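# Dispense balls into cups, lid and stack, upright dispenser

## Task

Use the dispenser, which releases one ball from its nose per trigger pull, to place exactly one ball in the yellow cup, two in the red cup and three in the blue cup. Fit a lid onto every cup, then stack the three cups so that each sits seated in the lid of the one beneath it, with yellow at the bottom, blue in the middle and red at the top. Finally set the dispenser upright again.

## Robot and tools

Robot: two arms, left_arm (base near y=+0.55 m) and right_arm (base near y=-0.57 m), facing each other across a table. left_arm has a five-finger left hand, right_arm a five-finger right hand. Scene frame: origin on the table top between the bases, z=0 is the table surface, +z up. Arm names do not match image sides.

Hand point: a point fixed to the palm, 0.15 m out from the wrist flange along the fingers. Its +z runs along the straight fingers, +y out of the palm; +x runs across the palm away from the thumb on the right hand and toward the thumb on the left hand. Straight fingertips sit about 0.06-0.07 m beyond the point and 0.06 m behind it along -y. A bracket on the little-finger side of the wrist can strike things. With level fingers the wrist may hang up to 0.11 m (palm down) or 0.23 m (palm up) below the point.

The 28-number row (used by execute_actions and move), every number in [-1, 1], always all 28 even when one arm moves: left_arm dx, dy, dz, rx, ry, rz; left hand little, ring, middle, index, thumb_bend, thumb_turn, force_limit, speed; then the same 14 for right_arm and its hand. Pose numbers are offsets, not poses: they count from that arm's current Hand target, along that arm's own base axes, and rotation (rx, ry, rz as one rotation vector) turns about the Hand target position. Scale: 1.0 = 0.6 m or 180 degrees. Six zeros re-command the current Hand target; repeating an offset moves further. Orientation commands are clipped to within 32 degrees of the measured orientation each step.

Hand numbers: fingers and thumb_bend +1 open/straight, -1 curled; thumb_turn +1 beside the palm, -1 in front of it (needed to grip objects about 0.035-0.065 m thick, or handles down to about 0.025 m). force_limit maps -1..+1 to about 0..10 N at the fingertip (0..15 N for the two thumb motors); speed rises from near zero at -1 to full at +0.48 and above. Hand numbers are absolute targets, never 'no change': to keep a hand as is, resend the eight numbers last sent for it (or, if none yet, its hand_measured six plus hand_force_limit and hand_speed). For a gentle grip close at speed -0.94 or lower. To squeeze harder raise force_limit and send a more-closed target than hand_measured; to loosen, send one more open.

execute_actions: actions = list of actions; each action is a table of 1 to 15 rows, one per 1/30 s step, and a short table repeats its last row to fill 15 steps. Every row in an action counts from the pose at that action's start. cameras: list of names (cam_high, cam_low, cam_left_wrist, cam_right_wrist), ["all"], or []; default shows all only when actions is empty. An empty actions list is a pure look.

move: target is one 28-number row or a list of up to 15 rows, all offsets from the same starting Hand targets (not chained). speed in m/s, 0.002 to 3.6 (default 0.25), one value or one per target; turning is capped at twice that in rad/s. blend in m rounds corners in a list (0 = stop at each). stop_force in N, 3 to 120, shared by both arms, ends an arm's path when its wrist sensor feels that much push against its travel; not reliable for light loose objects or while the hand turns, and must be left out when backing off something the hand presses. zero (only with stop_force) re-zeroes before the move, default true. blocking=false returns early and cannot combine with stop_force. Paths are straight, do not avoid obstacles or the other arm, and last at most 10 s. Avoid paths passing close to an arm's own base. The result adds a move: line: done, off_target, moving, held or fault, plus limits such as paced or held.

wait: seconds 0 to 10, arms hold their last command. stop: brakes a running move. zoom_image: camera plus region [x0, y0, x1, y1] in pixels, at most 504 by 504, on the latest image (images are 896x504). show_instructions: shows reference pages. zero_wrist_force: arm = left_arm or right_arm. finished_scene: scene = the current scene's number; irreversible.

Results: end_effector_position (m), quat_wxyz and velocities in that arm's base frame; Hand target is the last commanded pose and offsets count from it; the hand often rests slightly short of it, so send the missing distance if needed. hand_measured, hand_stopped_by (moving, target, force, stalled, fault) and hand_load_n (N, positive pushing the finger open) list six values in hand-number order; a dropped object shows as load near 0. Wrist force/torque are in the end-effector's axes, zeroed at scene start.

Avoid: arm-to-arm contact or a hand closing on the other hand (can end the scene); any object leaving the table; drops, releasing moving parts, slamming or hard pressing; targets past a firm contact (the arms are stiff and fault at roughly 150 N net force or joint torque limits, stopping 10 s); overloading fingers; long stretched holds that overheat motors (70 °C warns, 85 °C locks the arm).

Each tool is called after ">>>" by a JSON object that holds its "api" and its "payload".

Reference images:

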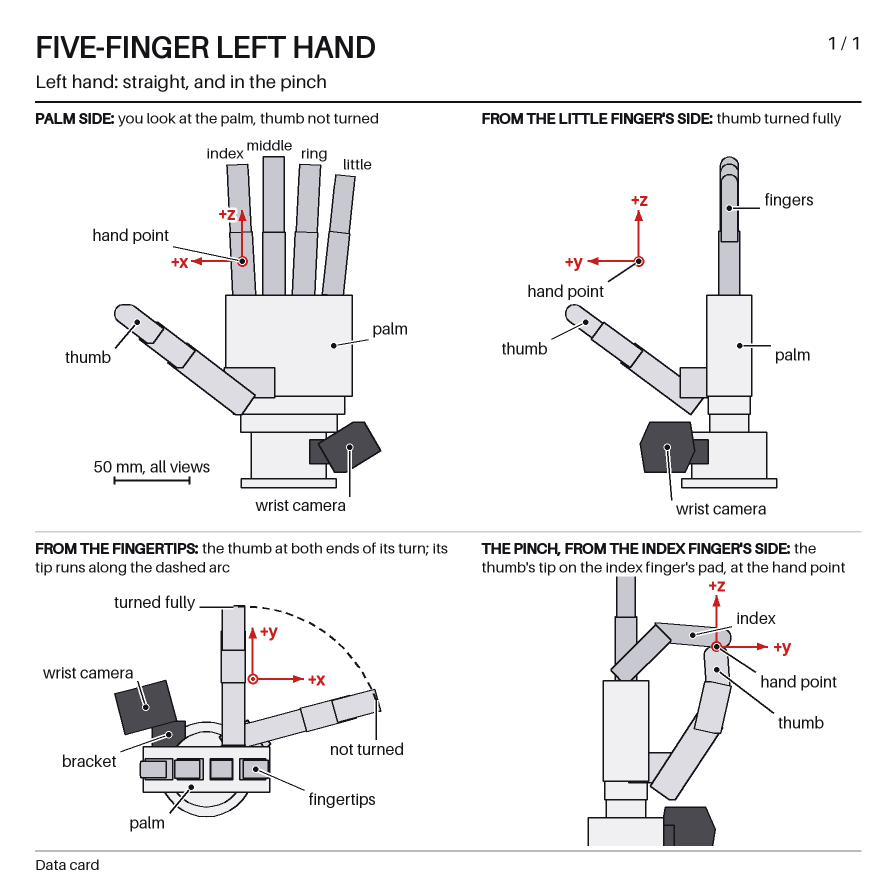

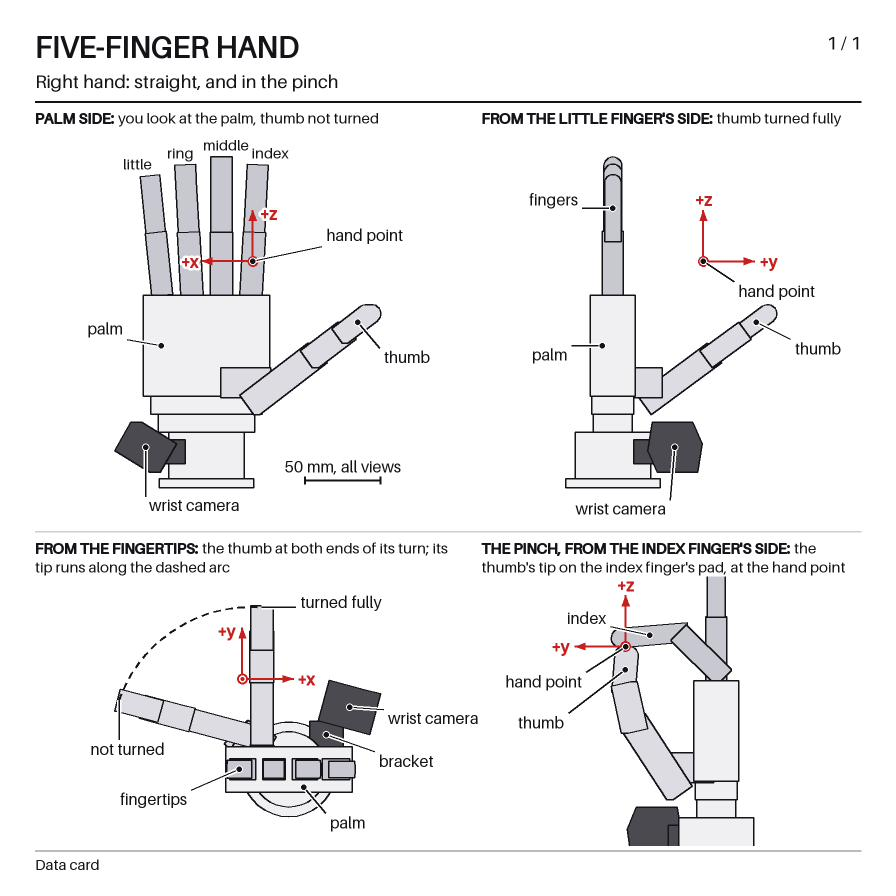

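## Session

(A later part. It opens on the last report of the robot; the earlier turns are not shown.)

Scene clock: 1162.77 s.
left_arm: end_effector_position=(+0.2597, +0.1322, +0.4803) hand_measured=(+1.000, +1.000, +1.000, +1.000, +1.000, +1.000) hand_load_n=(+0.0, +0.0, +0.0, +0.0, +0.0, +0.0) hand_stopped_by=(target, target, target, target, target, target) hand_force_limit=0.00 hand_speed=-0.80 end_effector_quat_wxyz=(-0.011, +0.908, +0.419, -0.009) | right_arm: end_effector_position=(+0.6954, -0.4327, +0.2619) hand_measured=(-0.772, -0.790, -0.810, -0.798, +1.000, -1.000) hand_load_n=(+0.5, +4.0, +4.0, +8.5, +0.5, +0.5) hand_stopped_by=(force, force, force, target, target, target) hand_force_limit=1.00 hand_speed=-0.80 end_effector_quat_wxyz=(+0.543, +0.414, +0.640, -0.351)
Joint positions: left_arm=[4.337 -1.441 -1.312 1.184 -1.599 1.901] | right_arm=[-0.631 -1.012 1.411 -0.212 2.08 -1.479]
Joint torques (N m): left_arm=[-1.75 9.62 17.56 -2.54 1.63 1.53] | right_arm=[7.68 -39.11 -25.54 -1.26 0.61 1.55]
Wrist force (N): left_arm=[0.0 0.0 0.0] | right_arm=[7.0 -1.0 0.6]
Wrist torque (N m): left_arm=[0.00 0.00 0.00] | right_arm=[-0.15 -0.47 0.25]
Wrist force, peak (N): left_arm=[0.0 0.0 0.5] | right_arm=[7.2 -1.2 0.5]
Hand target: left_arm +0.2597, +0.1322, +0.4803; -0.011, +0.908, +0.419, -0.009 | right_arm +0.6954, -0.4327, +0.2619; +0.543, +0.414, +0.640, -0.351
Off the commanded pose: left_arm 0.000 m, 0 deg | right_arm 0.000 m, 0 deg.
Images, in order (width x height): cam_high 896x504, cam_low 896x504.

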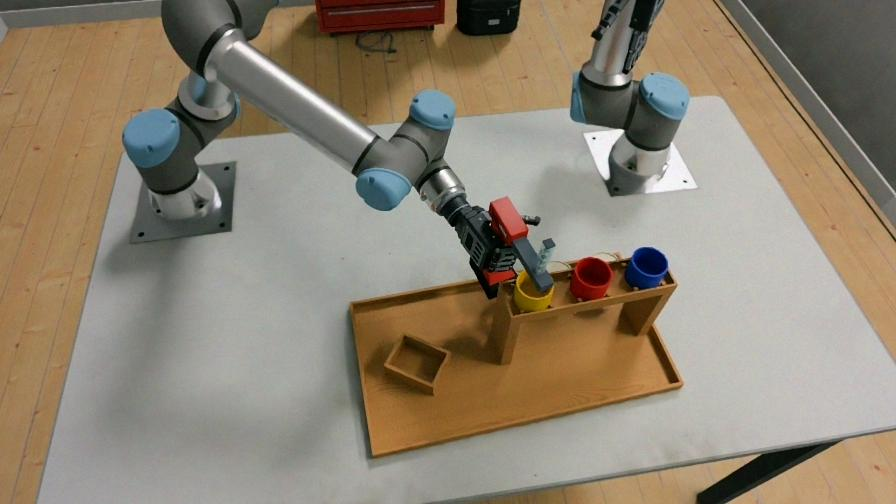

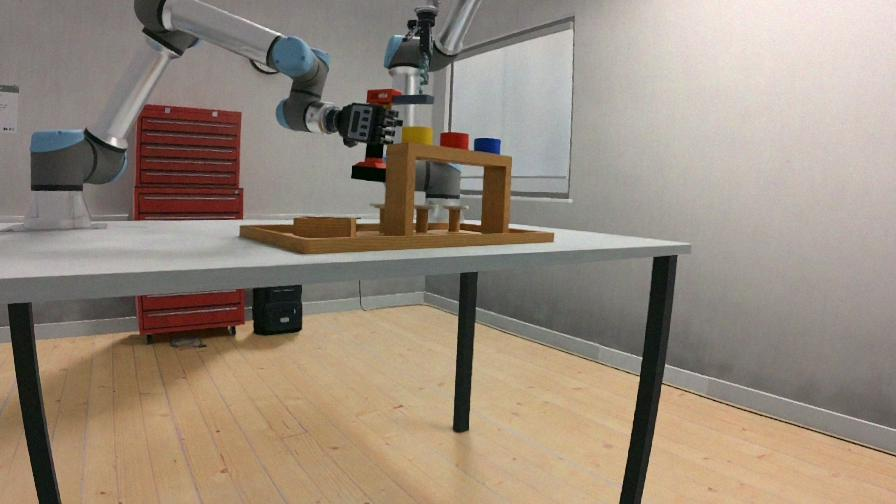

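>>> {"api": "execute_actions", "payload": {"actions": [[[0,0,0,0,0,0,1,1,1,1,1,1,0,-0.8,0,0,0,0,0,0,-0.98,-0.98,-0.98,-0.8,1,-1,1.0,-0.93]]]}}

>>> {"api": "wait", "payload": {"seconds": 1, "cameras": ["cam_low","cam_high"]}}

>>> {"api": "zoom_image", "payload": {"camera": "cam_high", "region": [470, 190, 570, 310]}}

>>> {"api": "zoom_image", "payload": {"camera": "cam_low", "region": [355, 50, 445, 160]}}

Scene clock: 1198.00 s.
left_arm: end_effector_position=(+0.2597, +0.1322, +0.4803) hand_measured=(+1.000, +1.000, +1.000, +1.000, +1.000, +1.000) hand_load_n=(-0.5, +0.0, +0.0, +0.0, +0.0, +0.5) hand_stopped_by=(target, target, target, target, target, target) hand_force_limit=0.00 hand_speed=-0.80 end_effector_quat_wxyz=(-0.011, +0.908, +0.419, -0.009) | right_arm: end_effector_position=(+0.6954, -0.4327, +0.2619) hand_measured=(-0.802, -0.806, -0.822, -0.798, +1.000, -1.000) hand_load_n=(+12.5, +12.0, +9.0, +7.5, +1.0, +2.0) hand_stopped_by=(force, force, force, target, target, target) hand_force_limit=1.00 hand_speed=-0.93 end_effector_quat_wxyz=(+0.543, +0.414, +0.640, -0.351)
Joint positions: left_arm=[4.337 -1.441 -1.312 1.184 -1.599 1.901] | right_arm=[-0.631 -1.012 1.411 -0.212 2.08 -1.479]
Joint torques (N m): left_arm=[-1.74 9.77 17.3 -2.49 1.61 1.67] | right_arm=[8.06 -40.98 -22.63 -2.31 0.73 1.49]
Wrist force (N): left_arm=[0.0 0.1 0.0] | right_arm=[6.9 -0.9 0.8]
Wrist torque (N m): left_arm=[0.01 -0.01 0.00] | right_arm=[-0.14 -0.47 0.24]
Wrist force, peak (N): left_arm=[0.1 -0.3 0.3] | right_arm=[7.2 -1.1 0.6]
Hand target: left_arm +0.2597, +0.1322, +0.4803; -0.011, +0.908, +0.419, -0.009 | right_arm +0.6954, -0.4327, +0.2619; +0.543, +0.414, +0.640, -0.351
Off the commanded pose: left_arm 0.000 m, 0 deg | right_arm 0.000 m, 0 deg.

Scene clock: 1199.00 s.
left_arm: end_effector_position=(+0.2597, +0.1322, +0.4803) hand_measured=(+1.000, +1.000, +1.000, +1.000, +1.000, +1.000) hand_load_n=(+0.0, +0.0, +0.0, +0.0, +0.0, +0.0) hand_stopped_by=(target, target, target, target, target, target) hand_force_limit=0.00 hand_speed=-0.80 end_effector_quat_wxyz=(-0.011, +0.908, +0.419, -0.009) | right_arm: end_effector_position=(+0.6954, -0.4327, +0.2619) hand_measured=(-0.802, -0.806, -0.822, -0.798, +1.000, -1.000) hand_load_n=(+12.5, +12.0, +9.5, +8.0, +1.0, +2.0) hand_stopped_by=(force, force, force, target, target, target) hand_force_limit=1.00 hand_speed=-0.93 end_effector_quat_wxyz=(+0.543, +0.414, +0.640, -0.351)
Joint positions: left_arm=[4.337 -1.441 -1.312 1.184 -1.599 1.901] | right_arm=[-0.631 -1.012 1.411 -0.212 2.08 -1.479]
Joint torques (N m): left_arm=[-1.79 10.29 17.89 -2.56 1.58 1.76] | right_arm=[6.76 -41.13 -20.93 -2.58 0.45 1.4]
Wrist force (N): left_arm=[0.0 0.1 0.0] | right_arm=[7.0 -1.0 0.6]
Wrist torque (N m): left_arm=[0.01 -0.01 0.00] | right_arm=[-0.16 -0.47 0.25]
Wrist force, peak (N): left_arm=[0.2 0.0 0.4] | right_arm=[7.1 -1.1 0.6]
Hand target: left_arm +0.2597, +0.1322, +0.4803; -0.011, +0.908, +0.419, -0.009 | right_arm +0.6954, -0.4327, +0.2619; +0.543, +0.414, +0.640, -0.351
Off the commanded pose: left_arm 0.000 m, 0 deg | right_arm 0.000 m, 0 deg.
wait: 1.00 s; at rest by 0.17 s
Images, in order (width x height): cam_high 896x504, cam_low 896x504.

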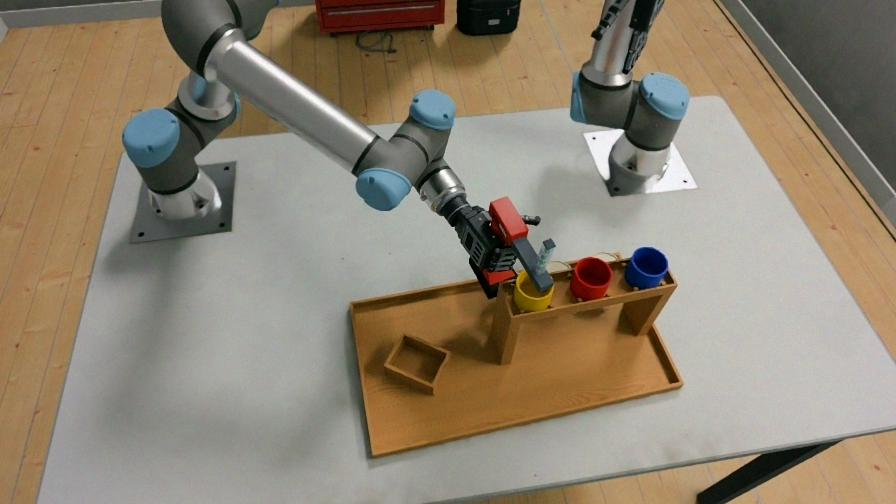

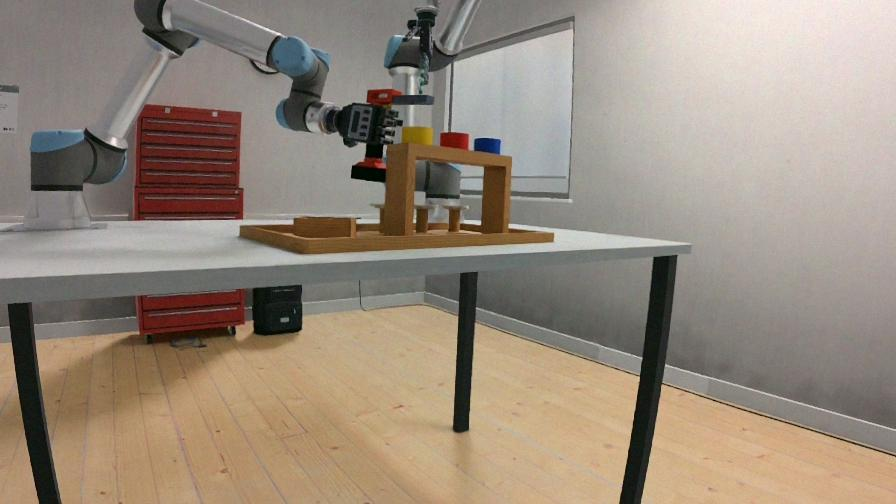

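Scaled by 4.200 from the camera's 896x504 image, which has a finer 1280x720 frame.

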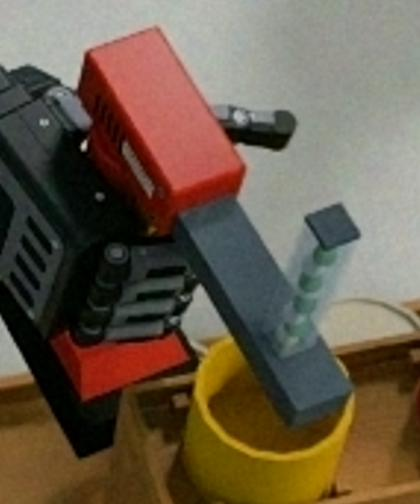

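Scaled by 4.582 from the camera's 896x504 image, which has a finer 1280x720 frame.

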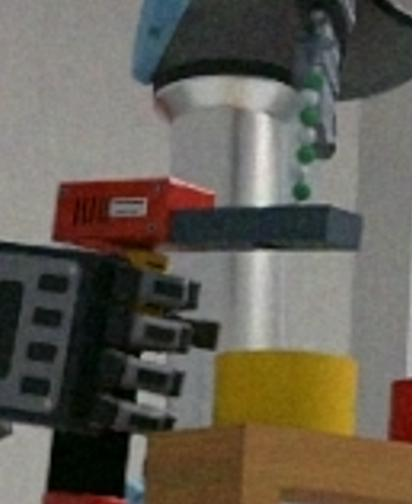

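>>> {"api": "execute_actions", "payload": {"actions": [[[0,0,0,0,0,0,1,1,1,1,1,1,0,-0.8,0,0,0,0,0,0,-0.98,-0.98,-0.98,-0.95,1,-1,1.0,-0.7]]]}}

>>> {"api": "wait", "payload": {"seconds": 0.5, "cameras": ["cam_low","cam_high"]}}

>>> {"api": "zoom_image", "payload": {"camera": "cam_high", "region": [470, 190, 570, 310]}}

>>> {"api": "zoom_image", "payload": {"camera": "cam_low", "region": [355, 50, 445, 160]}}

Scene clock: 1206.27 s.
left_arm: end_effector_position=(+0.2597, +0.1322, +0.4803) hand_measured=(+1.000, +1.000, +1.000, +1.000, +1.000, +1.000) hand_load_n=(+0.5, +0.0, +0.0, +0.0, +0.0, +0.0) hand_stopped_by=(target, target, target, target, target, target) hand_force_limit=0.00 hand_speed=-0.80 end_effector_quat_wxyz=(-0.011, +0.908, +0.419, -0.009) | right_arm: end_effector_position=(+0.6954, -0.4327, +0.2619) hand_measured=(-0.802, -0.806, -0.822, -0.822, +1.000, -1.000) hand_load_n=(+10.5, +10.5, +8.5, +9.5, +1.0, +3.5) hand_stopped_by=(force, force, force, force, target, target) hand_force_limit=1.00 hand_speed=-0.70 end_effector_quat_wxyz=(+0.543, +0.414, +0.640, -0.351)
Joint positions: left_arm=[4.337 -1.441 -1.312 1.184 -1.599 1.901] | right_arm=[-0.631 -1.012 1.411 -0.212 2.08 -1.479]
Joint torques (N m): left_arm=[-2.4 9.99 17.47 -2.53 1.72 1.63] | right_arm=[6.44 -38.61 -19.1 -2.6 0.51 1.51]
Wrist force (N): left_arm=[-0.1 -0.1 0.2] | right_arm=[7.1 -1.0 0.7]
Wrist torque (N m): left_arm=[-0.02 0.01 0.00] | right_arm=[-0.16 -0.50 0.25]
Wrist force, peak (N): left_arm=[-0.2 -0.3 0.0] | right_arm=[7.3 -1.0 0.6]
Hand target: left_arm +0.2597, +0.1322, +0.4803; -0.011, +0.908, +0.419, -0.009 | right_arm +0.6954, -0.4327, +0.2619; +0.543, +0.414, +0.640, -0.351
Off the commanded pose: left_arm 0.000 m, 0 deg | right_arm 0.000 m, 0 deg.

Scene clock: 1206.77 s.
left_arm: end_effector_position=(+0.2597, +0.1322, +0.4803) hand_measured=(+1.000, +1.000, +1.000, +1.000, +1.000, +1.000) hand_load_n=(+0.5, +0.0, +0.0, +0.0, +0.0, +0.0) hand_stopped_by=(target, target, target, target, target, target) hand_force_limit=0.00 hand_speed=-0.80 end_effector_quat_wxyz=(-0.011, +0.908, +0.419, -0.009) | right_arm: end_effector_position=(+0.6954, -0.4327, +0.2619) hand_measured=(-0.802, -0.806, -0.822, -0.822, +1.000, -1.000) hand_load_n=(+10.5, +10.5, +8.5, +9.5, +1.0, +3.5) hand_stopped_by=(force, force, force, force, target, target) hand_force_limit=1.00 hand_speed=-0.70 end_effector_quat_wxyz=(+0.543, +0.414, +0.640, -0.351)
Joint positions: left_arm=[4.337 -1.441 -1.312 1.184 -1.599 1.901] | right_arm=[-0.631 -1.012 1.411 -0.212 2.08 -1.479]
Joint torques (N m): left_arm=[-2.4 9.87 17.49 -2.4 1.77 1.87] | right_arm=[6.59 -40.24 -19.27 -2.93 0.54 1.18]
Wrist force (N): left_arm=[0.0 0.0 0.1] | right_arm=[7.1 -1.0 0.8]
Wrist torque (N m): left_arm=[-0.01 -0.01 0.01] | right_arm=[-0.17 -0.51 0.26]
Wrist force, peak (N): left_arm=[-0.2 -0.2 0.2] | right_arm=[7.2 -1.0 0.6]
Hand target: left_arm +0.2597, +0.1322, +0.4803; -0.011, +0.908, +0.419, -0.009 | right_arm +0.6954, -0.4327, +0.2619; +0.543, +0.414, +0.640, -0.351
Off the commanded pose: left_arm 0.000 m, 0 deg | right_arm 0.000 m, 0 deg.
wait: 0.50 s; at rest by 0.17 s
Images, in order (width x height): cam_high 896x504, cam_low 896x504.

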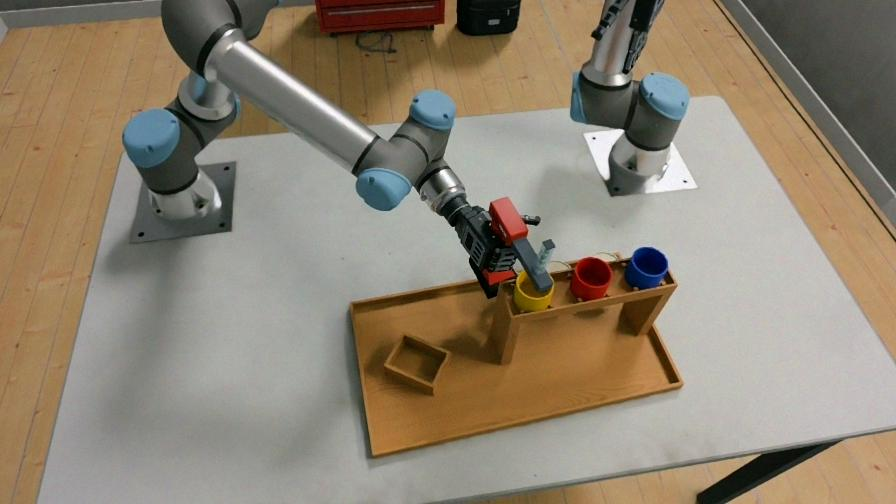

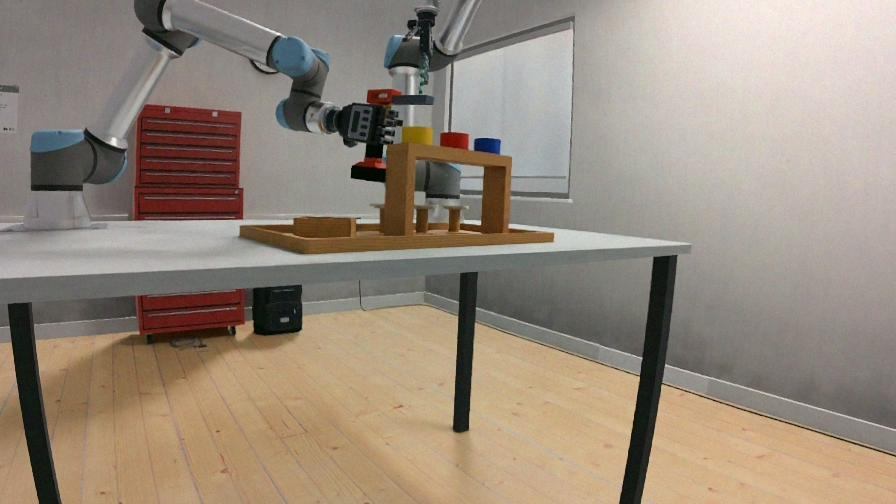

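Scaled by 4.200 from the camera's 896x504 image, which has a finer 1280x720 frame.

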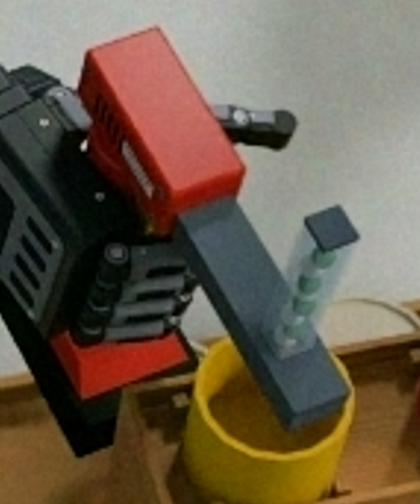

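Scaled by 4.582 from the camera's 896x504 image, which has a finer 1280x720 frame.

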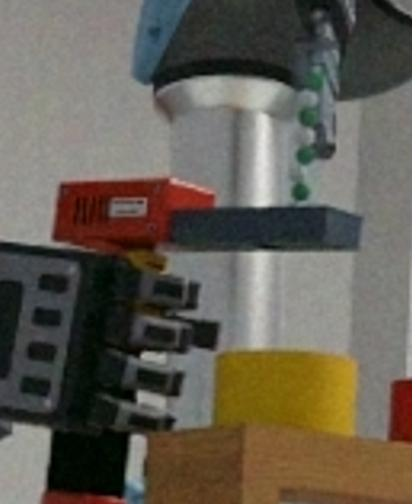

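>>> {"api": "execute_actions", "payload": {"actions": [[[0,0,0,0,0,0,1,1,1,1,1,1,0,-0.8,0,0,0,0,0,0,-0.98,-0.98,-0.98,0.0,1,-1,1.0,-0.5]]]}}

>>> {"api": "wait", "payload": {"seconds": 0.5, "cameras": ["cam_low","cam_high"]}}

>>> {"api": "zoom_image", "payload": {"camera": "cam_high", "region": [470, 190, 570, 310]}}

>>> {"api": "zoom_image", "payload": {"camera": "cam_low", "region": [355, 50, 445, 160]}}

Scene clock: 1242.20 s.
left_arm: end_effector_position=(+0.2597, +0.1322, +0.4803) hand_measured=(+1.000, +1.000, +1.000, +1.000, +1.000, +1.000) hand_load_n=(+0.0, +0.0, +0.0, +0.0, +0.0, +0.0) hand_stopped_by=(target, target, target, target, target, target) hand_force_limit=0.00 hand_speed=-0.80 end_effector_quat_wxyz=(-0.011, +0.908, +0.419, -0.009) | right_arm: end_effector_position=(+0.6954, -0.4327, +0.2619) hand_measured=(-0.802, -0.806, -0.822, +0.000, +1.000, -1.000) hand_load_n=(+10.0, +9.5, +8.5, +0.0, +1.0, +3.5) hand_stopped_by=(force, force, force, target, target, target) hand_force_limit=1.00 hand_speed=-0.50 end_effector_quat_wxyz=(+0.543, +0.414, +0.640, -0.351)
Joint positions: left_arm=[4.337 -1.441 -1.312 1.184 -1.599 1.901] | right_arm=[-0.631 -1.012 1.411 -0.212 2.08 -1.479]
Joint torques (N m): left_arm=[-2.07 9.66 18 -2.5 1.9 1.94] | right_arm=[8.12 -40.51 -17.86 -2.8 0.15 1.29]
Wrist force (N): left_arm=[0.1 0.0 0.3] | right_arm=[7.1 -1.1 0.6]
Wrist torque (N m): left_arm=[-0.02 -0.01 0.00] | right_arm=[-0.16 -0.49 0.25]
Wrist force, peak (N): left_arm=[-0.2 0.4 0.0] | right_arm=[7.2 -1.1 0.8]
Hand target: left_arm +0.2597, +0.1322, +0.4803; -0.011, +0.908, +0.419, -0.009 | right_arm +0.6954, -0.4327, +0.2619; +0.543, +0.414, +0.640, -0.351
Off the commanded pose: left_arm 0.000 m, 0 deg | right_arm 0.000 m, 0 deg.

Scene clock: 1242.70 s.
left_arm: end_effector_position=(+0.2597, +0.1322, +0.4803) hand_measured=(+1.000, +1.000, +1.000, +1.000, +1.000, +1.000) hand_load_n=(+0.0, +0.0, +0.0, +0.0, +0.0, +0.0) hand_stopped_by=(target, target, target, target, target, target) hand_force_limit=0.00 hand_speed=-0.80 end_effector_quat_wxyz=(-0.011, +0.908, +0.419, -0.009) | right_arm: end_effector_position=(+0.6954, -0.4327, +0.2619) hand_measured=(-0.802, -0.806, -0.822, +0.000, +1.000, -1.000) hand_load_n=(+9.5, +9.5, +8.5, +0.0, +1.0, +3.0) hand_stopped_by=(force, force, force, target, target, target) hand_force_limit=1.00 hand_speed=-0.50 end_effector_quat_wxyz=(+0.543, +0.414, +0.640, -0.351)
Joint positions: left_arm=[4.337 -1.441 -1.312 1.184 -1.599 1.901] | right_arm=[-0.631 -1.012 1.411 -0.212 2.08 -1.479]
Joint torques (N m): left_arm=[-2.52 9.59 17.69 -2.53 1.71 1.75] | right_arm=[6.46 -37.86 -17.61 -2.38 0.23 1.3]
Wrist force (N): left_arm=[-0.1 -0.1 0.0] | right_arm=[6.9 -1.1 0.6]
Wrist torque (N m): left_arm=[-0.02 0.01 0.00] | right_arm=[-0.17 -0.46 0.24]
Wrist force, peak (N): left_arm=[-0.1 0.1 0.4] | right_arm=[7.1 -0.9 0.7]
Hand target: left_arm +0.2597, +0.1322, +0.4803; -0.011, +0.908, +0.419, -0.009 | right_arm +0.6954, -0.4327, +0.2619; +0.543, +0.414, +0.640, -0.351
Off the commanded pose: left_arm 0.000 m, 0 deg | right_arm 0.000 m, 0 deg.
wait: 0.50 s; at rest by 0.17 s
Images, in order (width x height): cam_high 896x504, cam_low 896x504.

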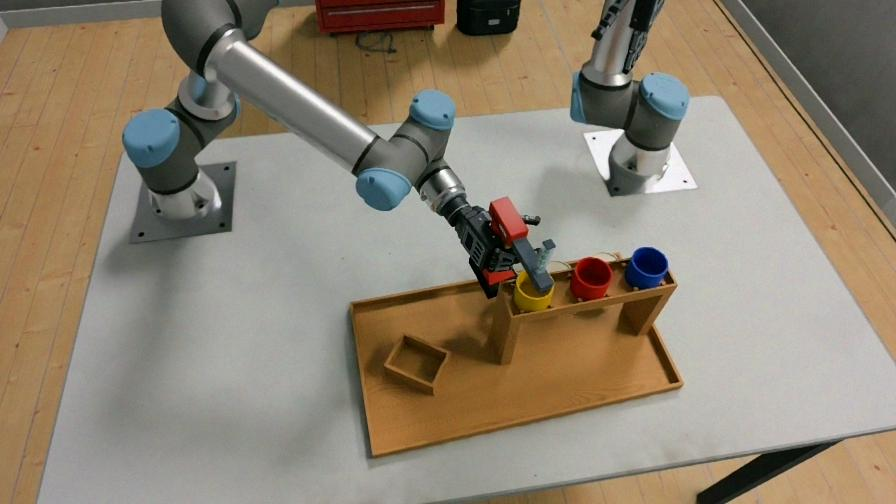

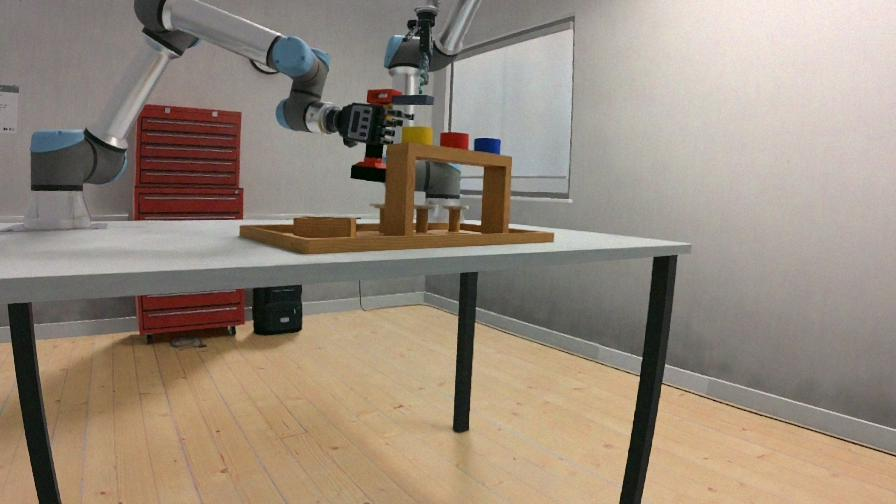

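Scaled by 4.200 from the camera's 896x504 image, which has a finer 1280x720 frame.

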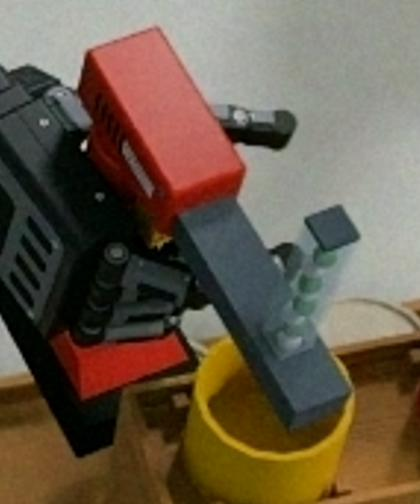

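Scaled by 4.582 from the camera's 896x504 image, which has a finer 1280x720 frame.

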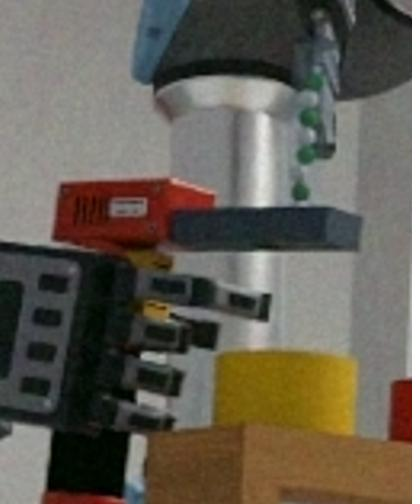

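>>> {"api": "zoom_image", "payload": {"camera": "cam_high", "region": [490, 215, 530, 265]}}

>>> {"api": "zoom_image", "payload": {"camera": "cam_low", "region": [365, 85, 415, 135]}}

Scaled by 10.080 from the camera's 896x504 image, which has a finer 1280x720 frame.

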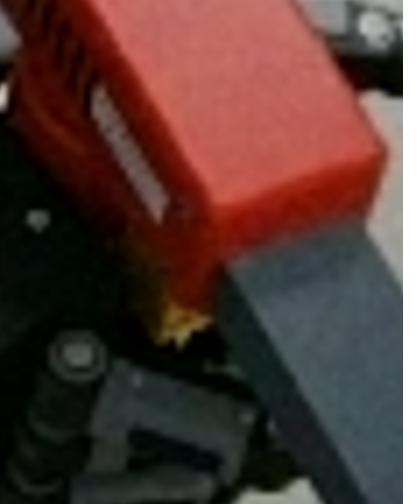

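Scaled by 10.080 from the camera's 896x504 image, which has a finer 1280x720 frame.

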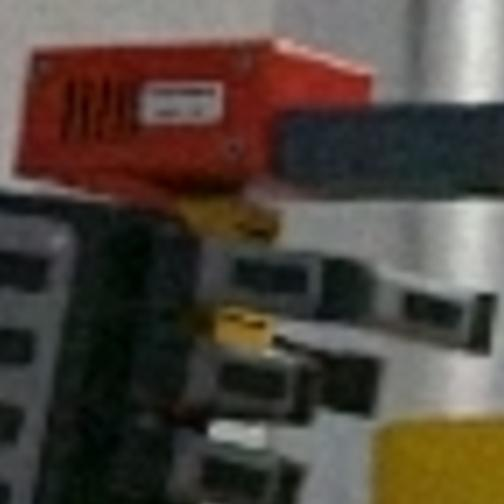

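>>> {"api": "execute_actions", "payload": {"actions": [[[0,0,0,0,0,0,1,1,1,1,1,1,0,-0.8,0,0,0,0,0,0,-0.98,-0.98,-0.98,-1.0,1,-1,1.0,-0.2]]]}}

>>> {"api": "wait", "payload": {"seconds": 0.5, "cameras": ["cam_low","cam_high"]}}

>>> {"api": "zoom_image", "payload": {"camera": "cam_high", "region": [490, 215, 530, 265]}}

>>> {"api": "zoom_image", "payload": {"camera": "cam_low", "region": [365, 85, 415, 135]}}

>>> {"api": "zoom_image", "payload": {"camera": "cam_high", "region": [470, 190, 570, 310]}}

Scene clock: 1340.30 s.
left_arm: end_effector_position=(+0.2597, +0.1322, +0.4803) hand_measured=(+1.000, +1.000, +1.000, +1.000, +1.000, +1.000) hand_load_n=(+0.0, +0.0, +0.0, +0.0, +0.0, +0.0) hand_stopped_by=(target, target, target, target, target, target) hand_force_limit=0.00 hand_speed=-0.80 end_effector_quat_wxyz=(-0.011, +0.908, +0.419, -0.009) | right_arm: end_effector_position=(+0.6954, -0.4327, +0.2619) hand_measured=(-0.802, -0.806, -0.822, -0.800, +1.000, -1.000) hand_load_n=(+5.0, +7.0, +6.5, +7.0, +1.5, +3.0) hand_stopped_by=(force, force, force, force, target, target) hand_force_limit=1.00 hand_speed=-0.20 end_effector_quat_wxyz=(+0.543, +0.414, +0.640, -0.351)
Joint positions: left_arm=[4.337 -1.441 -1.312 1.184 -1.599 1.901] | right_arm=[-0.631 -1.012 1.411 -0.212 2.08 -1.479]
Joint torques (N m): left_arm=[-1.59 10.46 17.63 -2.5 1.81 1.84] | right_arm=[7.76 -38.91 -16.22 -2.72 0.24 1.12]
Wrist force (N): left_arm=[0.0 0.0 0.2] | right_arm=[7.2 -1.0 0.7]
Wrist torque (N m): left_arm=[-0.01 0.01 -0.01] | right_arm=[-0.14 -0.51 0.26]
Wrist force, peak (N): left_arm=[-0.3 0.2 0.3] | right_arm=[7.2 -1.0 0.6]
Hand target: left_arm +0.2597, +0.1322, +0.4803; -0.011, +0.908, +0.419, -0.009 | right_arm +0.6954, -0.4327, +0.2619; +0.543, +0.414, +0.640, -0.351
Off the commanded pose: left_arm 0.000 m, 0 deg | right_arm 0.000 m, 0 deg.

Scene clock: 1340.80 s.
left_arm: end_effector_position=(+0.2597, +0.1322, +0.4803) hand_measured=(+1.000, +1.000, +1.000, +1.000, +1.000, +1.000) hand_load_n=(+0.0, +0.0, +0.0, +0.0, +0.0, +0.0) hand_stopped_by=(target, target, target, target, target, target) hand_force_limit=0.00 hand_speed=-0.80 end_effector_quat_wxyz=(-0.011, +0.908, +0.419, -0.009) | right_arm: end_effector_position=(+0.6954, -0.4327, +0.2619) hand_measured=(-0.802, -0.806, -0.822, -0.800, +1.000, -1.000) hand_load_n=(+5.0, +7.0, +7.0, +7.5, +1.5, +3.0) hand_stopped_by=(force, force, force, force, target, target) hand_force_limit=1.00 hand_speed=-0.20 end_effector_quat_wxyz=(+0.543, +0.414, +0.640, -0.351)
Joint positions: left_arm=[4.337 -1.441 -1.312 1.184 -1.599 1.901] | right_arm=[-0.631 -1.012 1.411 -0.212 2.08 -1.479]
Joint torques (N m): left_arm=[-1.97 11.12 17.39 -2.47 1.84 1.82] | right_arm=[7.22 -40.36 -15.11 -2.47 0.39 1.29]
Wrist force (N): left_arm=[0.0 0.1 0.1] | right_arm=[6.9 -1.3 0.7]
Wrist torque (N m): left_arm=[0.00 0.00 0.00] | right_arm=[-0.20 -0.46 0.24]
Wrist force, peak (N): left_arm=[-0.1 0.0 0.3] | right_arm=[7.1 -1.1 0.6]
Hand target: left_arm +0.2597, +0.1322, +0.4803; -0.011, +0.908, +0.419, -0.009 | right_arm +0.6954, -0.4327, +0.2619; +0.543, +0.414, +0.640, -0.351
Off the commanded pose: left_arm 0.000 m, 0 deg | right_arm 0.000 m, 0 deg.
wait: 0.50 s; at rest by 0.17 s
Images, in order (width x height): cam_high 896x504, cam_low 896x504.

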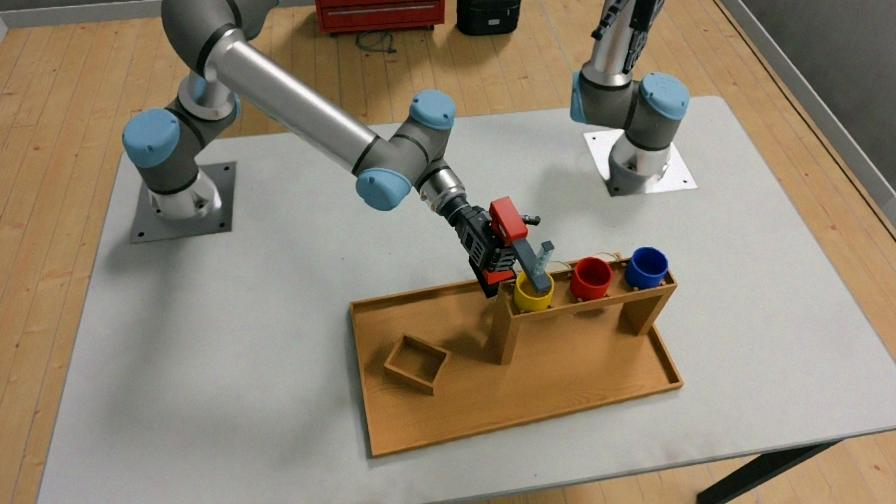

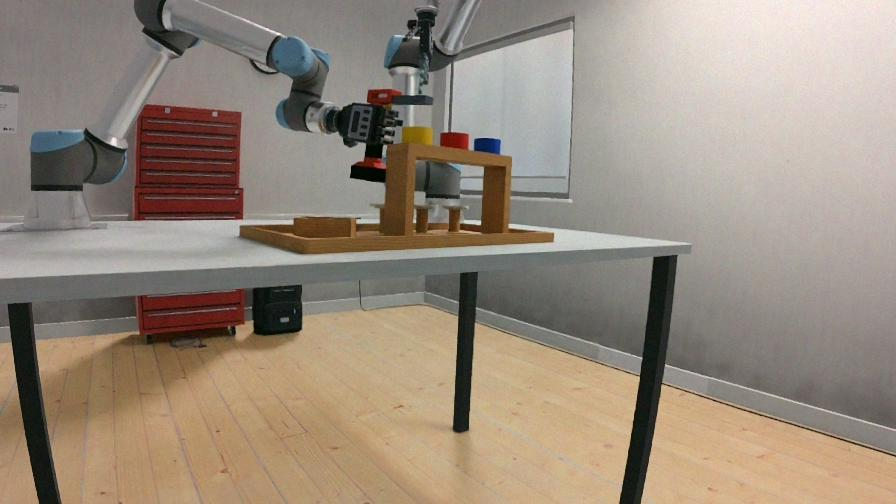

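Scaled by 10.080 from the camera's 896x504 image, which has a finer 1280x720 frame.

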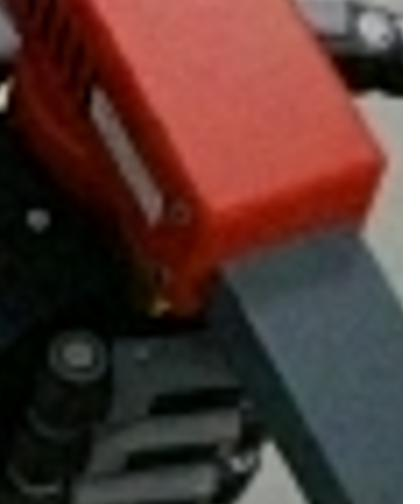

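Scaled by 10.080 from the camera's 896x504 image, which has a finer 1280x720 frame.

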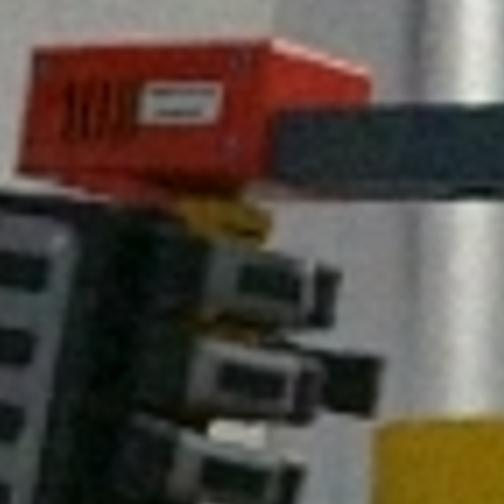

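Scaled by 4.200 from the camera's 896x504 image, which has a finer 1280x720 frame.

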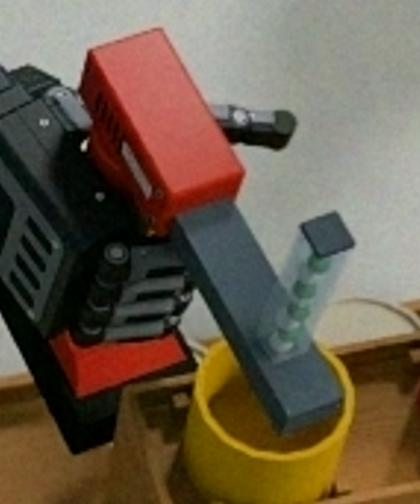

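>>> {"api": "execute_actions", "payload": {"actions": [[[0,0,0,0,0,0,1,1,1,1,1,1,0,-0.8,0,0,0,0,0,0,-0.99,-0.99,-0.99,1.0,1,-1,1.0,-0.9]]], "cameras": ["cam_low","cam_high","cam_left_wrist"]}}

>>> {"api": "zoom_image", "payload": {"camera": "cam_high", "region": [375, 325, 465, 405]}}

>>> {"api": "zoom_image", "payload": {"camera": "cam_left_wrist", "region": [330, 250, 700, 500]}}

Scene clock: 1425.73 s.
left_arm: end_effector_position=(+0.2597, +0.1322, +0.4803) hand_measured=(+1.000, +1.000, +1.000, +1.000, +1.000, +1.000) hand_load_n=(+0.0, +0.0, +0.0, +0.0, +0.0, +0.0) hand_stopped_by=(target, target, target, target, target, target) hand_force_limit=0.00 hand_speed=-0.80 end_effector_quat_wxyz=(-0.011, +0.908, +0.419, -0.009) | right_arm: end_effector_position=(+0.6954, -0.4327, +0.2619) hand_measured=(-0.818, -0.814, -0.828, +0.150, +1.000, -1.000) hand_load_n=(+13.5, +11.0, +11.0, +0.5, +1.5, +2.5) hand_stopped_by=(force, force, force, moving, target, target) hand_force_limit=1.00 hand_speed=-0.90 end_effector_quat_wxyz=(+0.543, +0.414, +0.640, -0.351)
Joint positions: left_arm=[4.337 -1.441 -1.312 1.184 -1.599 1.901] | right_arm=[-0.631 -1.012 1.411 -0.212 2.08 -1.479]
Joint torques (N m): left_arm=[-2.39 10.13 18.26 -2.57 1.94 1.98] | right_arm=[6.7 -40.57 -16.3 -0.45 -0.21 1.22]
Wrist force (N): left_arm=[0.0 0.1 0.1] | right_arm=[7.2 -1.1 0.6]
Wrist torque (N m): left_arm=[0.00 0.01 0.00] | right_arm=[-0.17 -0.50 0.26]
Wrist force, peak (N): left_arm=[-0.4 0.0 0.3] | right_arm=[7.2 -1.0 0.7]
Hand target: left_arm +0.2597, +0.1322, +0.4803; -0.011, +0.908, +0.419, -0.009 | right_arm +0.6954, -0.4327, +0.2619; +0.543, +0.414, +0.640, -0.351
Off the commanded pose: left_arm 0.000 m, 0 deg | right_arm 0.000 m, 0 deg.
not at rest: the robot was still moving 3 seconds after this call's last action.
Images, in order (width x height): cam_high 896x504, cam_low 896x504, cam_left_wrist 896x504.

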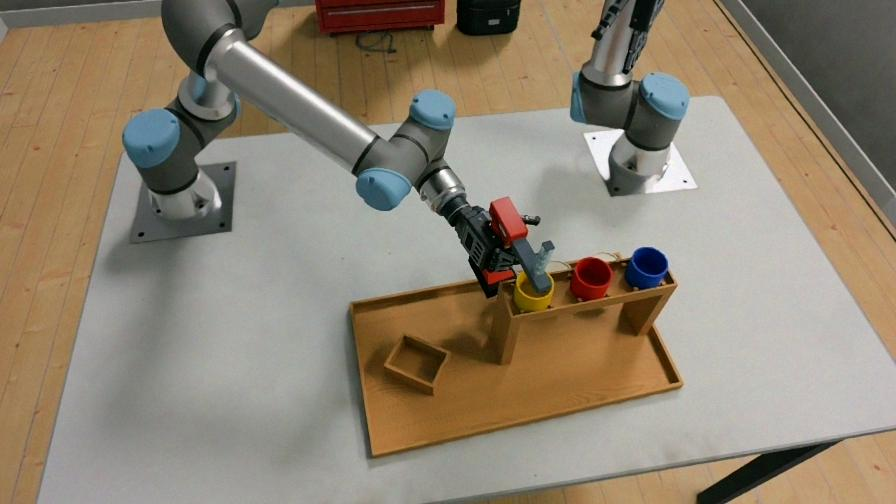

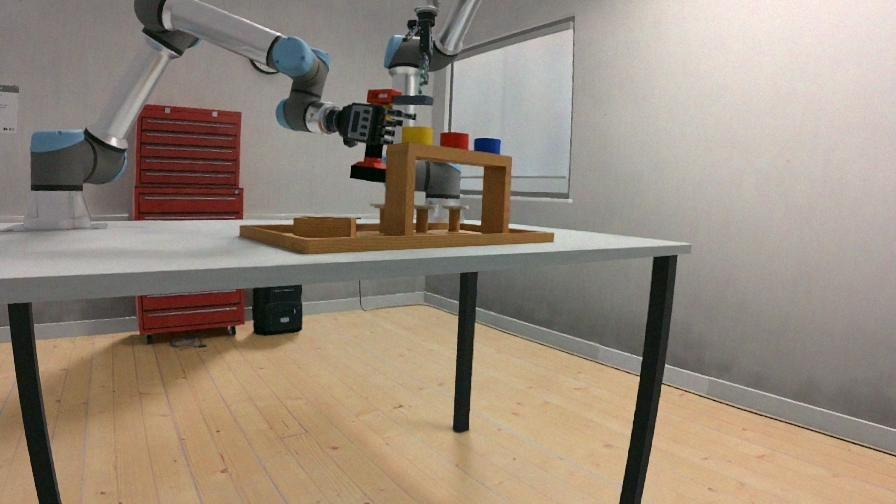

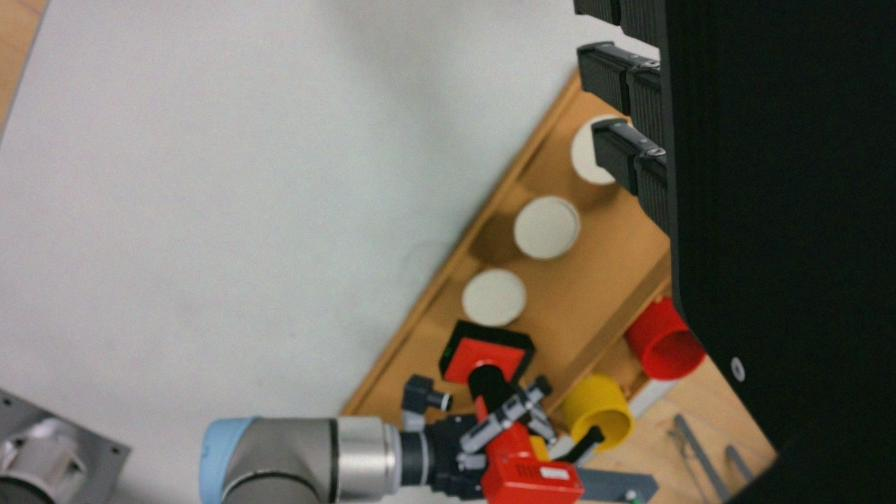

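Scaled by 5.600 from the camera's 896x504 image, which has a finer 1280x720 frame.

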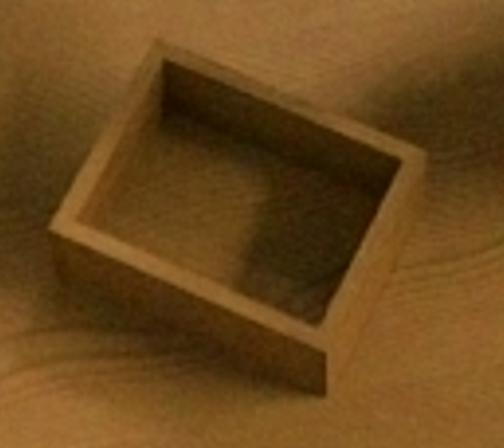

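Scaled by 1.362 from the camera's 896x504 image, which has a finer 1280x720 frame.

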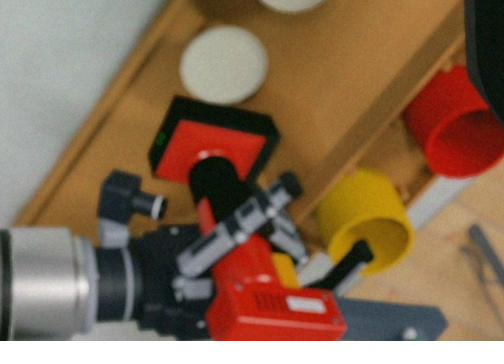

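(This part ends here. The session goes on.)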